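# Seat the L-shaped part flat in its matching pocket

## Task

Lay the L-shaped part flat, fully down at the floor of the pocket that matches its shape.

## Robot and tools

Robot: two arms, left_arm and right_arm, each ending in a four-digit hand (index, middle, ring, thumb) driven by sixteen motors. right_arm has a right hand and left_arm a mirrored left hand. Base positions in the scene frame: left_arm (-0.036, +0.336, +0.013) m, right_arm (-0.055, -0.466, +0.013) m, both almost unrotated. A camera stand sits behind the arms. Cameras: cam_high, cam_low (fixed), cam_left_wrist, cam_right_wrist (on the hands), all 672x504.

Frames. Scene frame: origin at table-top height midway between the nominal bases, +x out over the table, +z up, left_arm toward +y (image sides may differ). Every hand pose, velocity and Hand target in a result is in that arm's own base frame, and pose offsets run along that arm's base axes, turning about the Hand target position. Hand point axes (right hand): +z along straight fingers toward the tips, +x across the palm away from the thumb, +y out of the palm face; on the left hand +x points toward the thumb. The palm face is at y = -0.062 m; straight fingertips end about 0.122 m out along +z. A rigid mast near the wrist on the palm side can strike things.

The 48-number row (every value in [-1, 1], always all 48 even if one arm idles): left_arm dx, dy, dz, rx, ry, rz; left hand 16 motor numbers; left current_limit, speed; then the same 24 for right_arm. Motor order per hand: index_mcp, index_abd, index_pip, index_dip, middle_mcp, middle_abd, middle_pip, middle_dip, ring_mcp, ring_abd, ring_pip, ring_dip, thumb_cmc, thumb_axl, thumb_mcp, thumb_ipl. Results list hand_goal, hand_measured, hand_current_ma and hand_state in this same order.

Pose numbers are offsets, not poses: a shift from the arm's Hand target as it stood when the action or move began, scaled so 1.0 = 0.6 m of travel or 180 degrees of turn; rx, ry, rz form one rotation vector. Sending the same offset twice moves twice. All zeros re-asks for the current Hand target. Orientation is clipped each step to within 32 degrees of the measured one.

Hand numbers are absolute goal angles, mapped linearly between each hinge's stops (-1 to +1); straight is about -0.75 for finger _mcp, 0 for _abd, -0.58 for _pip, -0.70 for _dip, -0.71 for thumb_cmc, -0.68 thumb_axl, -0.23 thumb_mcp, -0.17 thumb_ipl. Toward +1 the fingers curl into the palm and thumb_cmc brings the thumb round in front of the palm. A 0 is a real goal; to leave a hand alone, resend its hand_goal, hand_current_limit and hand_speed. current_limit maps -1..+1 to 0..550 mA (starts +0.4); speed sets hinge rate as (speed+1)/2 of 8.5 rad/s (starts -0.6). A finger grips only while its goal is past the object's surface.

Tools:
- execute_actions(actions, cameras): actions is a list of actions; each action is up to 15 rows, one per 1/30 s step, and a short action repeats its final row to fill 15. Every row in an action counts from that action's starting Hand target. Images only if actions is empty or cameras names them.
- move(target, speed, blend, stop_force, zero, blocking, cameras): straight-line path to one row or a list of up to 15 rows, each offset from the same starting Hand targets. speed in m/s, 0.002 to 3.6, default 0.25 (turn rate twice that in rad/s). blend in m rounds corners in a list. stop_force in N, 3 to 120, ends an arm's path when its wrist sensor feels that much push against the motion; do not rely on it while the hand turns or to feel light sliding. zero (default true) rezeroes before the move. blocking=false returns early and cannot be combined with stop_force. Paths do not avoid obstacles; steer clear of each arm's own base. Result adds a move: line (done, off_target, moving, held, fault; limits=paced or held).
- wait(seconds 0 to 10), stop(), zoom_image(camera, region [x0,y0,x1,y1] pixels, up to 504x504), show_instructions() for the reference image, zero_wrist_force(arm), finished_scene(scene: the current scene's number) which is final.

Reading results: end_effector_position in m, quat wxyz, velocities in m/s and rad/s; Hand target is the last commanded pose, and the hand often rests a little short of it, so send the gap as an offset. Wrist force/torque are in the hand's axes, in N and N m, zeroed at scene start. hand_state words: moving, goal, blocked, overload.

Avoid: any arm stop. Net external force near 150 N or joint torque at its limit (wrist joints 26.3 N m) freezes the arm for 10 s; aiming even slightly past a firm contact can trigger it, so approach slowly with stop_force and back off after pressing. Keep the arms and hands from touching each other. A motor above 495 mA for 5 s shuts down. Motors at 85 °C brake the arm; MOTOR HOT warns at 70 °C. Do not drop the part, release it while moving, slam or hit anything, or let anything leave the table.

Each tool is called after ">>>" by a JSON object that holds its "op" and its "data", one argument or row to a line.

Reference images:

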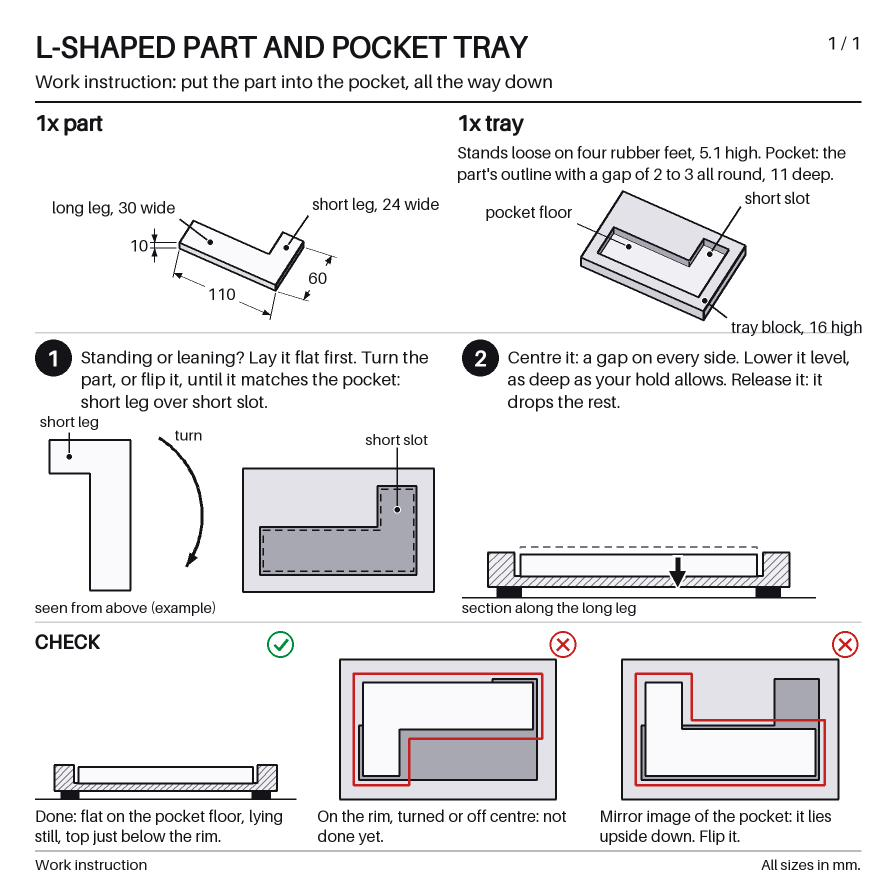

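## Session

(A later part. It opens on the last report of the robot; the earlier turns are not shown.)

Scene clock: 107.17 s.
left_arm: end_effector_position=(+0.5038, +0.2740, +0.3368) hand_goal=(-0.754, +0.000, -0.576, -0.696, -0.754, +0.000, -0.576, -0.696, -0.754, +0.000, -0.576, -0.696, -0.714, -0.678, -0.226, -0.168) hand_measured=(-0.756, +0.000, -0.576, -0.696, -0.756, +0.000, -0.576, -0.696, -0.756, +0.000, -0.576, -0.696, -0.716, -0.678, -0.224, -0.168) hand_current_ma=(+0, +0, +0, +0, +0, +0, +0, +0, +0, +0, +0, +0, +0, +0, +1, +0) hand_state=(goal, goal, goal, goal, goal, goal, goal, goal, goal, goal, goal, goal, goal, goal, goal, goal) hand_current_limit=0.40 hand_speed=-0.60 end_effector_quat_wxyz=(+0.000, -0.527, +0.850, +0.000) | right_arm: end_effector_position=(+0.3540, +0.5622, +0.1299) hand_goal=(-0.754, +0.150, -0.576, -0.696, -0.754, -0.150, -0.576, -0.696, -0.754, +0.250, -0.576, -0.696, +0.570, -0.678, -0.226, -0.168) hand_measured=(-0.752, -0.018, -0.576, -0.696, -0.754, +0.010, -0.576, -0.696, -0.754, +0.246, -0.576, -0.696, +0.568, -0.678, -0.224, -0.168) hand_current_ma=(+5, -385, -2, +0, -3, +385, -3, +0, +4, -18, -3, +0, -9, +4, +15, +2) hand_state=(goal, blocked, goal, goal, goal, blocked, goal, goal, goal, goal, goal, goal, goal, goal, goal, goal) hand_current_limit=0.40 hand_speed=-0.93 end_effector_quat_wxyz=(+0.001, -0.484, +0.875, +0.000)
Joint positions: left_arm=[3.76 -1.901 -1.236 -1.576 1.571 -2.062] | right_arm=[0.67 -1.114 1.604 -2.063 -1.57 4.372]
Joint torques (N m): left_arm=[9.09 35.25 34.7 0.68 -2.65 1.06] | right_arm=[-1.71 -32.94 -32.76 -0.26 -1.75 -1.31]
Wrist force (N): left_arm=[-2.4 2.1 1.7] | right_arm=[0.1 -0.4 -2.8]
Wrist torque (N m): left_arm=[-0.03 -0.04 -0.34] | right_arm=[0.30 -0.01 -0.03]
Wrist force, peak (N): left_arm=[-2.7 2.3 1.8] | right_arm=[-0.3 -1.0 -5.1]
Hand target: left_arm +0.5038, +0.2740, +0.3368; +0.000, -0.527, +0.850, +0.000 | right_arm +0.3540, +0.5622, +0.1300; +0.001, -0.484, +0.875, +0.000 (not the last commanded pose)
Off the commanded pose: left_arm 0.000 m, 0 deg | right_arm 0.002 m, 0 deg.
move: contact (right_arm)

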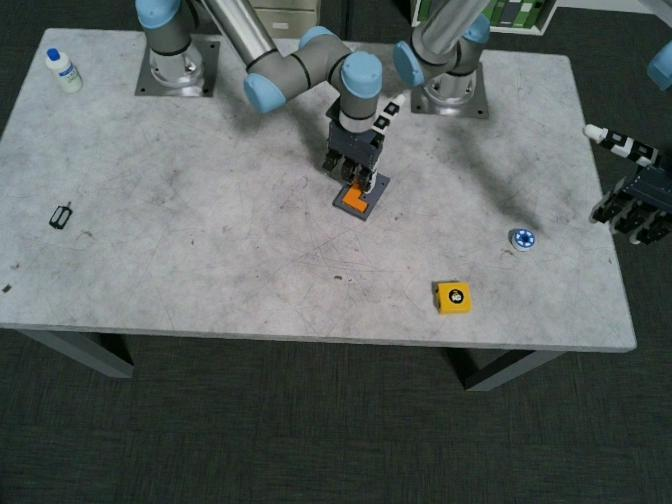

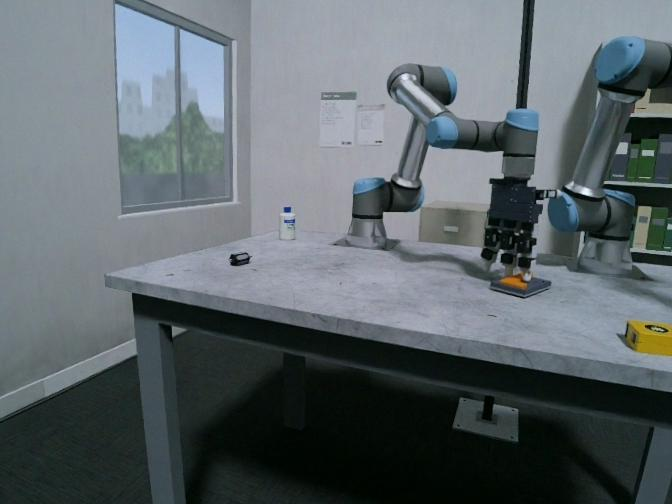

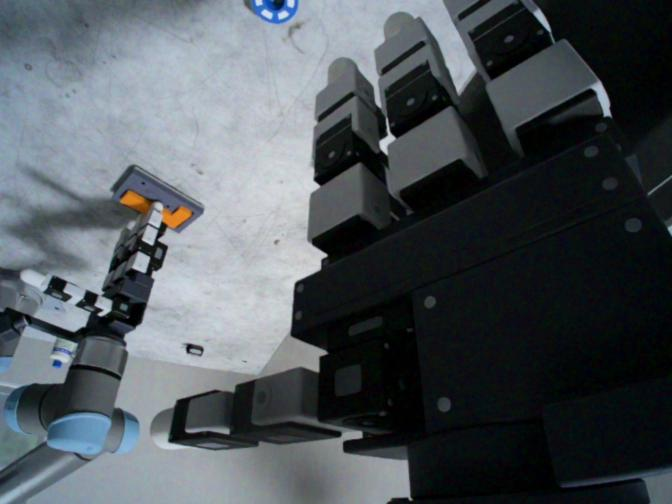

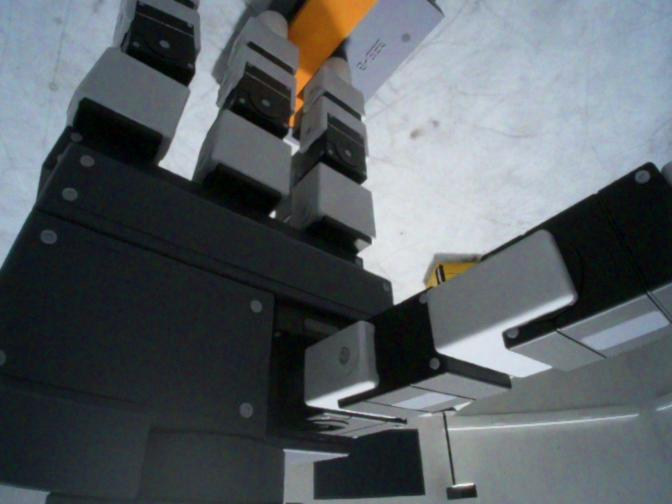

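>>> {"op": "move", "data": {
  "target": [
    [0, 0, 0, 0, 0, 0, -0.754, 0, -0.576, -0.696, -0.754, 0, -0.576, -0.696, -0.754, 0, -0.576, -0.696, -0.714, -0.678, -0.226, -0.168, 0.4, -0.6, 0, 0, 0.001, 0, 0, 0, -0.754, 0.15, -0.576, -0.696, -0.754, -0.15, -0.576, -0.696, -0.754, 0.25, -0.576, -0.696, 0.571, -0.678, -0.226, -0.168, 0.4, -0.93]
  ],
  "speed": 0.01
}}

>>> {"op": "move", "data": {
  "target": [
    [0, 0, 0, 0, 0, 0, -0.754, 0, -0.576, -0.696, -0.754, 0, -0.576, -0.696, -0.754, 0, -0.576, -0.696, -0.714, -0.678, -0.226, -0.168, 0.4, -0.6, 0, 0, 0, 0, 0, 0, -0.754, -0.07, -0.576, -0.696, -0.754, 0.07, -0.576, -0.696, -0.754, 0.25, -0.576, -0.696, 0.571, -0.678, -0.226, -0.168, 0.4, -0.95]
  ],
  "speed": 0.05,
  "cameras": ["all"]
}}

>>> {"op": "zoom_image", "data": {
  "camera": "cam_high",
  "region": [336, 176, 376, 216]
}}

>>> {"op": "zoom_image", "data": {
  "camera": "cam_left_wrist",
  "region": [110, 170, 200, 240]
}}

>>> {"op": "zoom_image", "data": {
  "camera": "cam_low",
  "region": [486, 260, 556, 300]
}}

Scene clock: 108.53 s.
left_arm: end_effector_position=(+0.5038, +0.2740, +0.3368) hand_goal=(-0.754, +0.000, -0.576, -0.696, -0.754, +0.000, -0.576, -0.696, -0.754, +0.000, -0.576, -0.696, -0.714, -0.678, -0.226, -0.168) hand_measured=(-0.756, +0.000, -0.576, -0.696, -0.756, +0.000, -0.576, -0.696, -0.756, +0.000, -0.576, -0.696, -0.716, -0.678, -0.224, -0.168) hand_current_ma=(+0, +0, +0, +0, +0, +0, +0, +0, +0, +0, +0, +0, +0, +0, +1, +0) hand_state=(goal, goal, goal, goal, goal, goal, goal, goal, goal, goal, goal, goal, goal, goal, goal, goal) hand_current_limit=0.40 hand_speed=-0.60 end_effector_quat_wxyz=(+0.000, -0.527, +0.850, +0.000) | right_arm: end_effector_position=(+0.3540, +0.5622, +0.1305) hand_goal=(-0.754, +0.150, -0.576, -0.696, -0.754, -0.150, -0.576, -0.696, -0.754, +0.250, -0.576, -0.696, +0.570, -0.678, -0.226, -0.168) hand_measured=(-0.752, -0.018, -0.576, -0.696, -0.754, +0.010, -0.576, -0.696, -0.754, +0.246, -0.576, -0.696, +0.568, -0.678, -0.224, -0.168) hand_current_ma=(+5, -385, -2, +0, -3, +385, -3, +0, +4, -18, -3, +0, -9, +4, +15, +2) hand_state=(goal, blocked, goal, goal, goal, blocked, goal, goal, goal, goal, goal, goal, goal, goal, goal, goal) hand_current_limit=0.40 hand_speed=-0.93 end_effector_quat_wxyz=(+0.001, -0.484, +0.875, +0.000)
Joint positions: left_arm=[3.76 -1.901 -1.236 -1.576 1.571 -2.062] | right_arm=[0.67 -1.115 1.604 -2.061 -1.57 4.372]
Joint torques (N m): left_arm=[7.45 35.4 34.01 0.52 -2.75 1.34] | right_arm=[-2.59 -52.78 -34.29 -0.23 -1.46 -1.5]
Wrist force (N): left_arm=[-2.9 2.2 1.7] | right_arm=[0.0 -0.2 -0.2]
Wrist torque (N m): left_arm=[-0.03 0.03 -0.38] | right_arm=[0.06 -0.06 -0.04]
Wrist force, peak (N): left_arm=[-2.9 2.4 1.7] | right_arm=[0.0 -0.8 -3.6]
Hand target: left_arm +0.5038, +0.2740, +0.3368; +0.000, -0.527, +0.850, +0.000 | right_arm +0.3540, +0.5622, +0.1306; +0.001, -0.484, +0.875, +0.000
Off the commanded pose: left_arm 0.000 m, 0 deg | right_arm 0.000 m, 0 deg.
move: done

Scene clock: 109.53 s.
left_arm: end_effector_position=(+0.5038, +0.2740, +0.3368) hand_goal=(-0.754, +0.000, -0.576, -0.696, -0.754, +0.000, -0.576, -0.696, -0.754, +0.000, -0.576, -0.696, -0.714, -0.678, -0.226, -0.168) hand_measured=(-0.756, +0.000, -0.576, -0.696, -0.756, +0.000, -0.576, -0.696, -0.756, +0.000, -0.576, -0.696, -0.716, -0.678, -0.224, -0.168) hand_current_ma=(+0, +0, +0, +0, +0, +0, +0, +0, +0, +0, +0, +0, +0, +0, +1, +0) hand_state=(goal, goal, goal, goal, goal, goal, goal, goal, goal, goal, goal, goal, goal, goal, goal, goal) hand_current_limit=0.40 hand_speed=-0.60 end_effector_quat_wxyz=(+0.000, -0.527, +0.850, +0.000) | right_arm: end_effector_position=(+0.3540, +0.5622, +0.1306) hand_goal=(-0.754, -0.070, -0.576, -0.696, -0.754, +0.070, -0.576, -0.696, -0.754, +0.250, -0.576, -0.696, +0.570, -0.678, -0.226, -0.168) hand_measured=(-0.752, -0.066, -0.576, -0.696, -0.754, +0.066, -0.576, -0.696, -0.754, +0.246, -0.576, -0.696, +0.568, -0.678, -0.224, -0.168) hand_current_ma=(+5, +15, -2, +0, -3, -14, -3, +0, +4, -18, -3, +0, -9, +4, +15, +2) hand_state=(goal, goal, goal, goal, goal, goal, goal, goal, goal, goal, goal, goal, goal, goal, goal, goal) hand_current_limit=0.40 hand_speed=-0.95 end_effector_quat_wxyz=(+0.001, -0.484, +0.875, +0.000)
Joint positions: left_arm=[3.76 -1.901 -1.236 -1.576 1.571 -2.062] | right_arm=[0.67 -1.115 1.604 -2.061 -1.57 4.372]
Joint torques (N m): left_arm=[7.87 35.94 33.06 0.4 -2.49 1.08] | right_arm=[-2.09 -52.3 -34.21 -0.28 -1.65 -1.38]
Wrist force (N): left_arm=[-2.7 2.2 1.8] | right_arm=[0.0 0.1 0.0]
Wrist torque (N m): left_arm=[-0.03 0.01 -0.37] | right_arm=[0.09 -0.08 -0.02]
Wrist force, peak (N): left_arm=[-2.9 2.2 1.6] | right_arm=[-0.1 -0.2 0.6]
Hand target: left_arm +0.5038, +0.2740, +0.3368; +0.000, -0.527, +0.850, +0.000 | right_arm +0.3540, +0.5622, +0.1306; +0.001, -0.484, +0.875, +0.000
Off the commanded pose: left_arm 0.000 m, 0 deg | right_arm 0.000 m, 0 deg.
move: done

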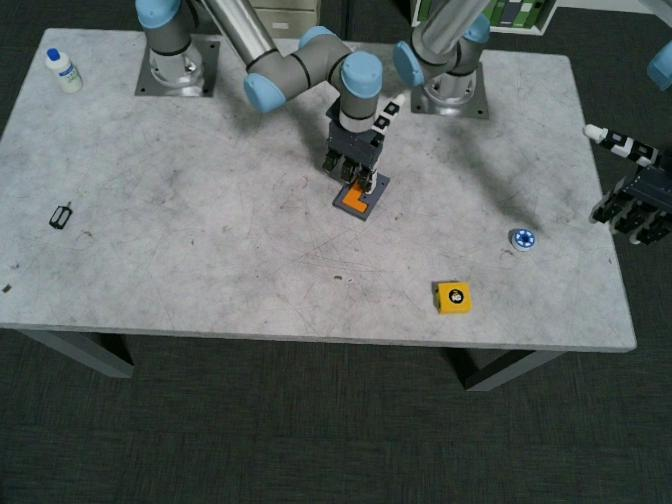

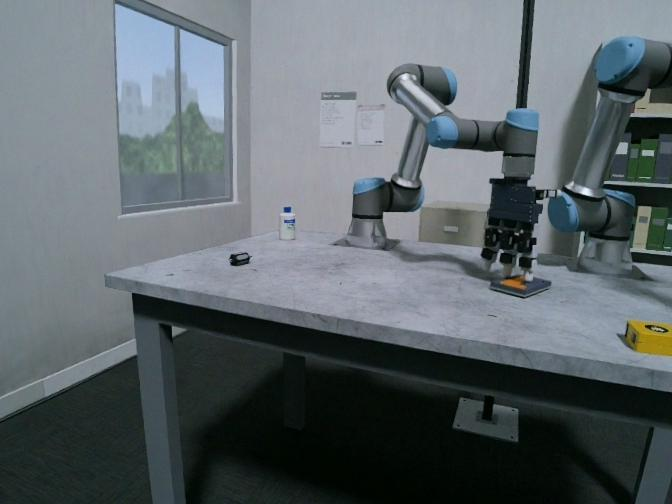

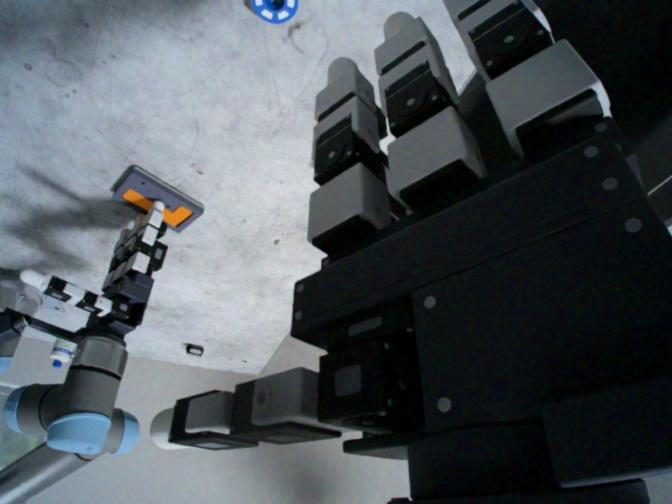

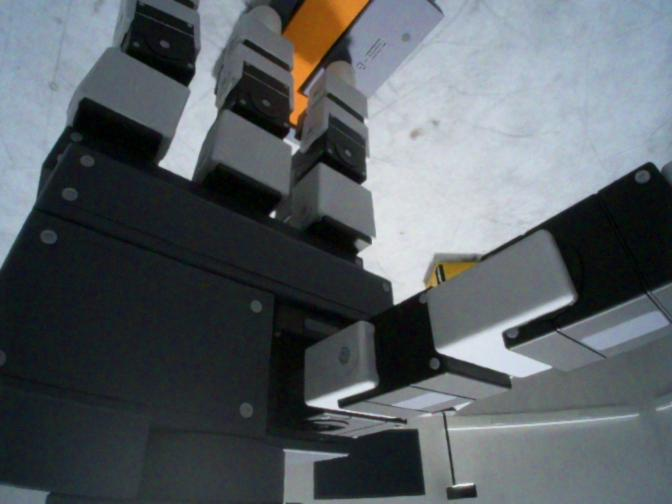

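Scaled by 12.600 from the camera's 672x504 image, which has a finer 960x720 frame.

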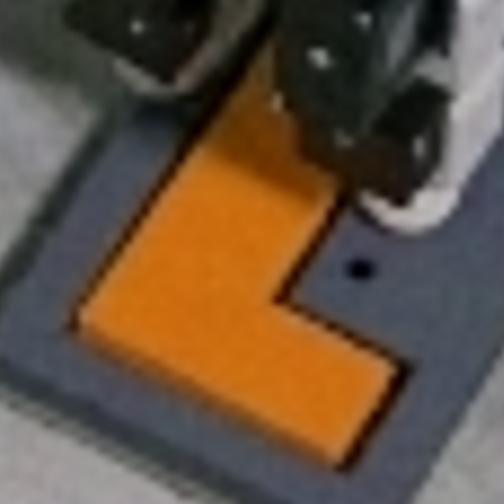

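Scaled by 5.600 from the camera's 672x504 image, which has a finer 960x720 frame.

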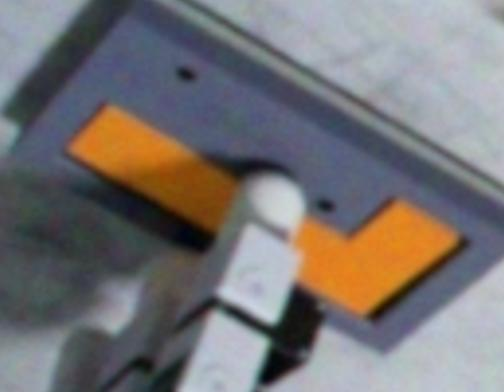

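Scaled by 7.200 from the camera's 672x504 image, which has a finer 960x720 frame.

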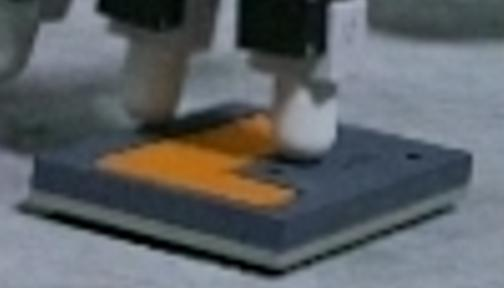

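>>> {"op": "move", "data": {
  "target": [
    [0, 0, 0, 0, 0, 0, -0.754, 0, -0.576, -0.696, -0.754, 0, -0.576, -0.696, -0.754, 0, -0.576, -0.696, -0.714, -0.678, -0.226, -0.168, 0.4, -0.6, 0, 0, 0.2, 0, 0, 0, -0.754, -0.07, -0.576, -0.696, -0.754, 0.07, -0.576, -0.696, -0.754, 0.25, -0.576, -0.696, 0.571, -0.678, -0.226, -0.168, 0.4, -0.95]
  ],
  "speed": 0.12,
  "cameras": ["cam_high", "cam_low", "cam_left_wrist"]
}}

>>> {"op": "zoom_image", "data": {
  "camera": "cam_high",
  "region": [322, 152, 402, 232]
}}

>>> {"op": "zoom_image", "data": {
  "camera": "cam_low",
  "region": [486, 260, 556, 300]
}}

Scene clock: 111.50 s.
left_arm: end_effector_position=(+0.5038, +0.2740, +0.3368) hand_goal=(-0.754, +0.000, -0.576, -0.696, -0.754, +0.000, -0.576, -0.696, -0.754, +0.000, -0.576, -0.696, -0.714, -0.678, -0.226, -0.168) hand_measured=(-0.756, +0.000, -0.576, -0.696, -0.756, +0.000, -0.576, -0.696, -0.756, +0.000, -0.576, -0.696, -0.716, -0.678, -0.224, -0.168) hand_current_ma=(+0, +0, +0, +0, +0, +0, +0, +0, +0, +0, +0, +0, +0, +0, +1, +0) hand_state=(goal, goal, goal, goal, goal, goal, goal, goal, goal, goal, goal, goal, goal, goal, goal, goal) hand_current_limit=0.40 hand_speed=-0.60 end_effector_quat_wxyz=(+0.000, -0.527, +0.850, +0.000) | right_arm: end_effector_position=(+0.3540, +0.5622, +0.2504) hand_goal=(-0.754, -0.070, -0.576, -0.696, -0.754, +0.070, -0.576, -0.696, -0.754, +0.250, -0.576, -0.696, +0.570, -0.678, -0.226, -0.168) hand_measured=(-0.752, -0.066, -0.576, -0.696, -0.754, +0.066, -0.576, -0.696, -0.754, +0.246, -0.576, -0.696, +0.568, -0.678, -0.224, -0.168) hand_current_ma=(+5, +15, -2, +0, -3, -13, -3, +0, +4, -18, -3, +0, -9, +4, +15, +2) hand_state=(goal, goal, goal, goal, goal, goal, goal, goal, goal, goal, goal, goal, goal, goal, goal, goal) hand_current_limit=0.40 hand_speed=-0.95 end_effector_quat_wxyz=(+0.001, -0.484, +0.875, +0.000)
Joint positions: left_arm=[3.76 -1.901 -1.236 -1.576 1.571 -2.062] | right_arm=[0.67 -1.211 1.418 -1.779 -1.57 4.372]
Joint torques (N m): left_arm=[9.64 34.78 33.44 0.61 -2.83 1.18] | right_arm=[4.05 -50.59 -36.06 0.01 -2.33 -1.84]
Wrist force (N): left_arm=[-2.5 2.4 1.7] | right_arm=[-0.3 -0.1 0.1]
Wrist torque (N m): left_arm=[0.00 -0.02 -0.36] | right_arm=[0.02 -0.05 -0.08]
Wrist force, peak (N): left_arm=[-2.8 2.6 1.8] | right_arm=[0.0 -0.2 -0.9]
Hand target: left_arm +0.5038, +0.2740, +0.3368; +0.000, -0.527, +0.850, +0.000 | right_arm +0.3540, +0.5622, +0.2506; +0.001, -0.484, +0.875, +0.000
Off the commanded pose: left_arm 0.000 m, 0 deg | right_arm 0.000 m, 0 deg.
move: done
Images, in order (width x height): cam_high 672x504, cam_low 672x504, cam_left_wrist 672x504.

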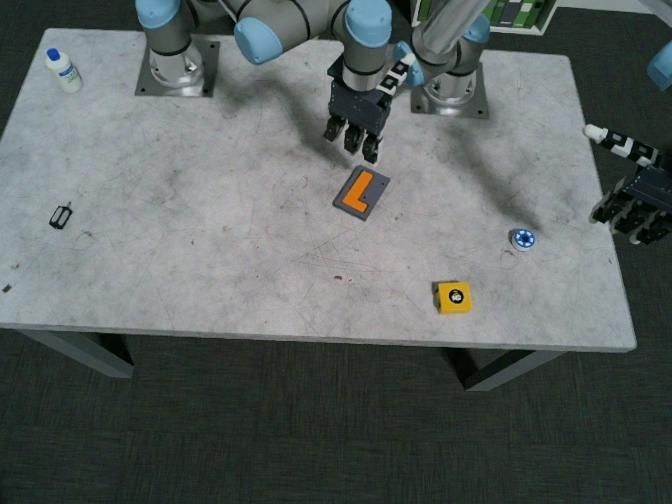

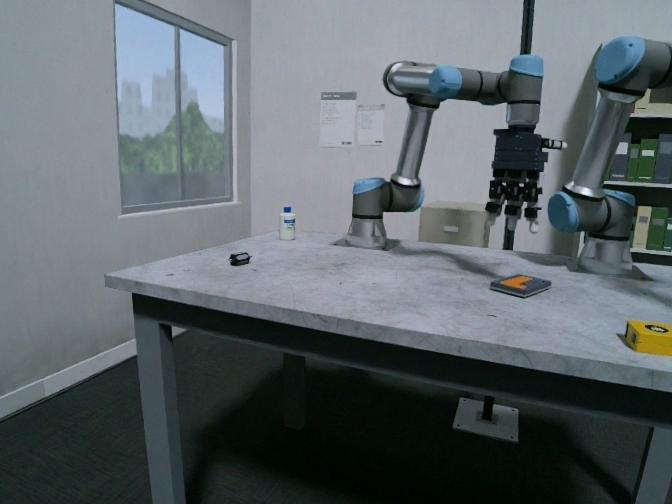

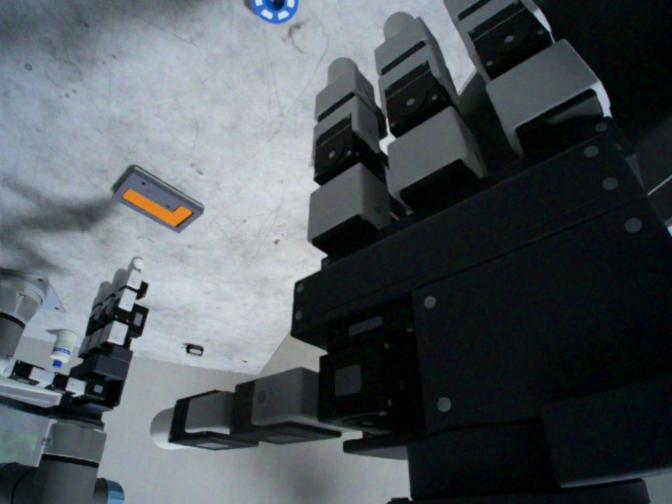

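Scaled by 6.300 from the camera's 672x504 image, which has a finer 960x720 frame.

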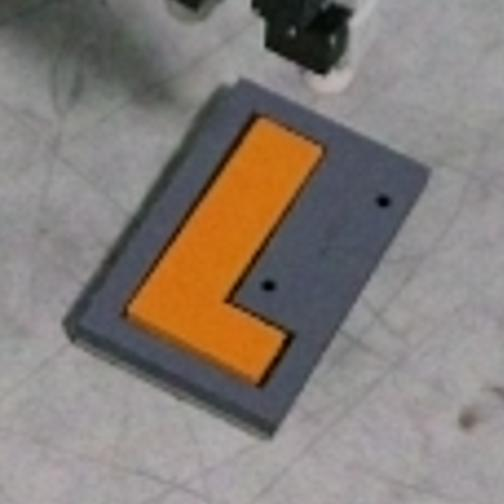

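Scaled by 7.200 from the camera's 672x504 image, which has a finer 960x720 frame.

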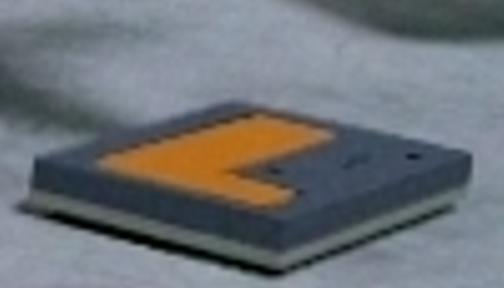

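>>> {"op": "finished_scene", "data": {
  "scene": 1
}}

The scene is finished: the task was done.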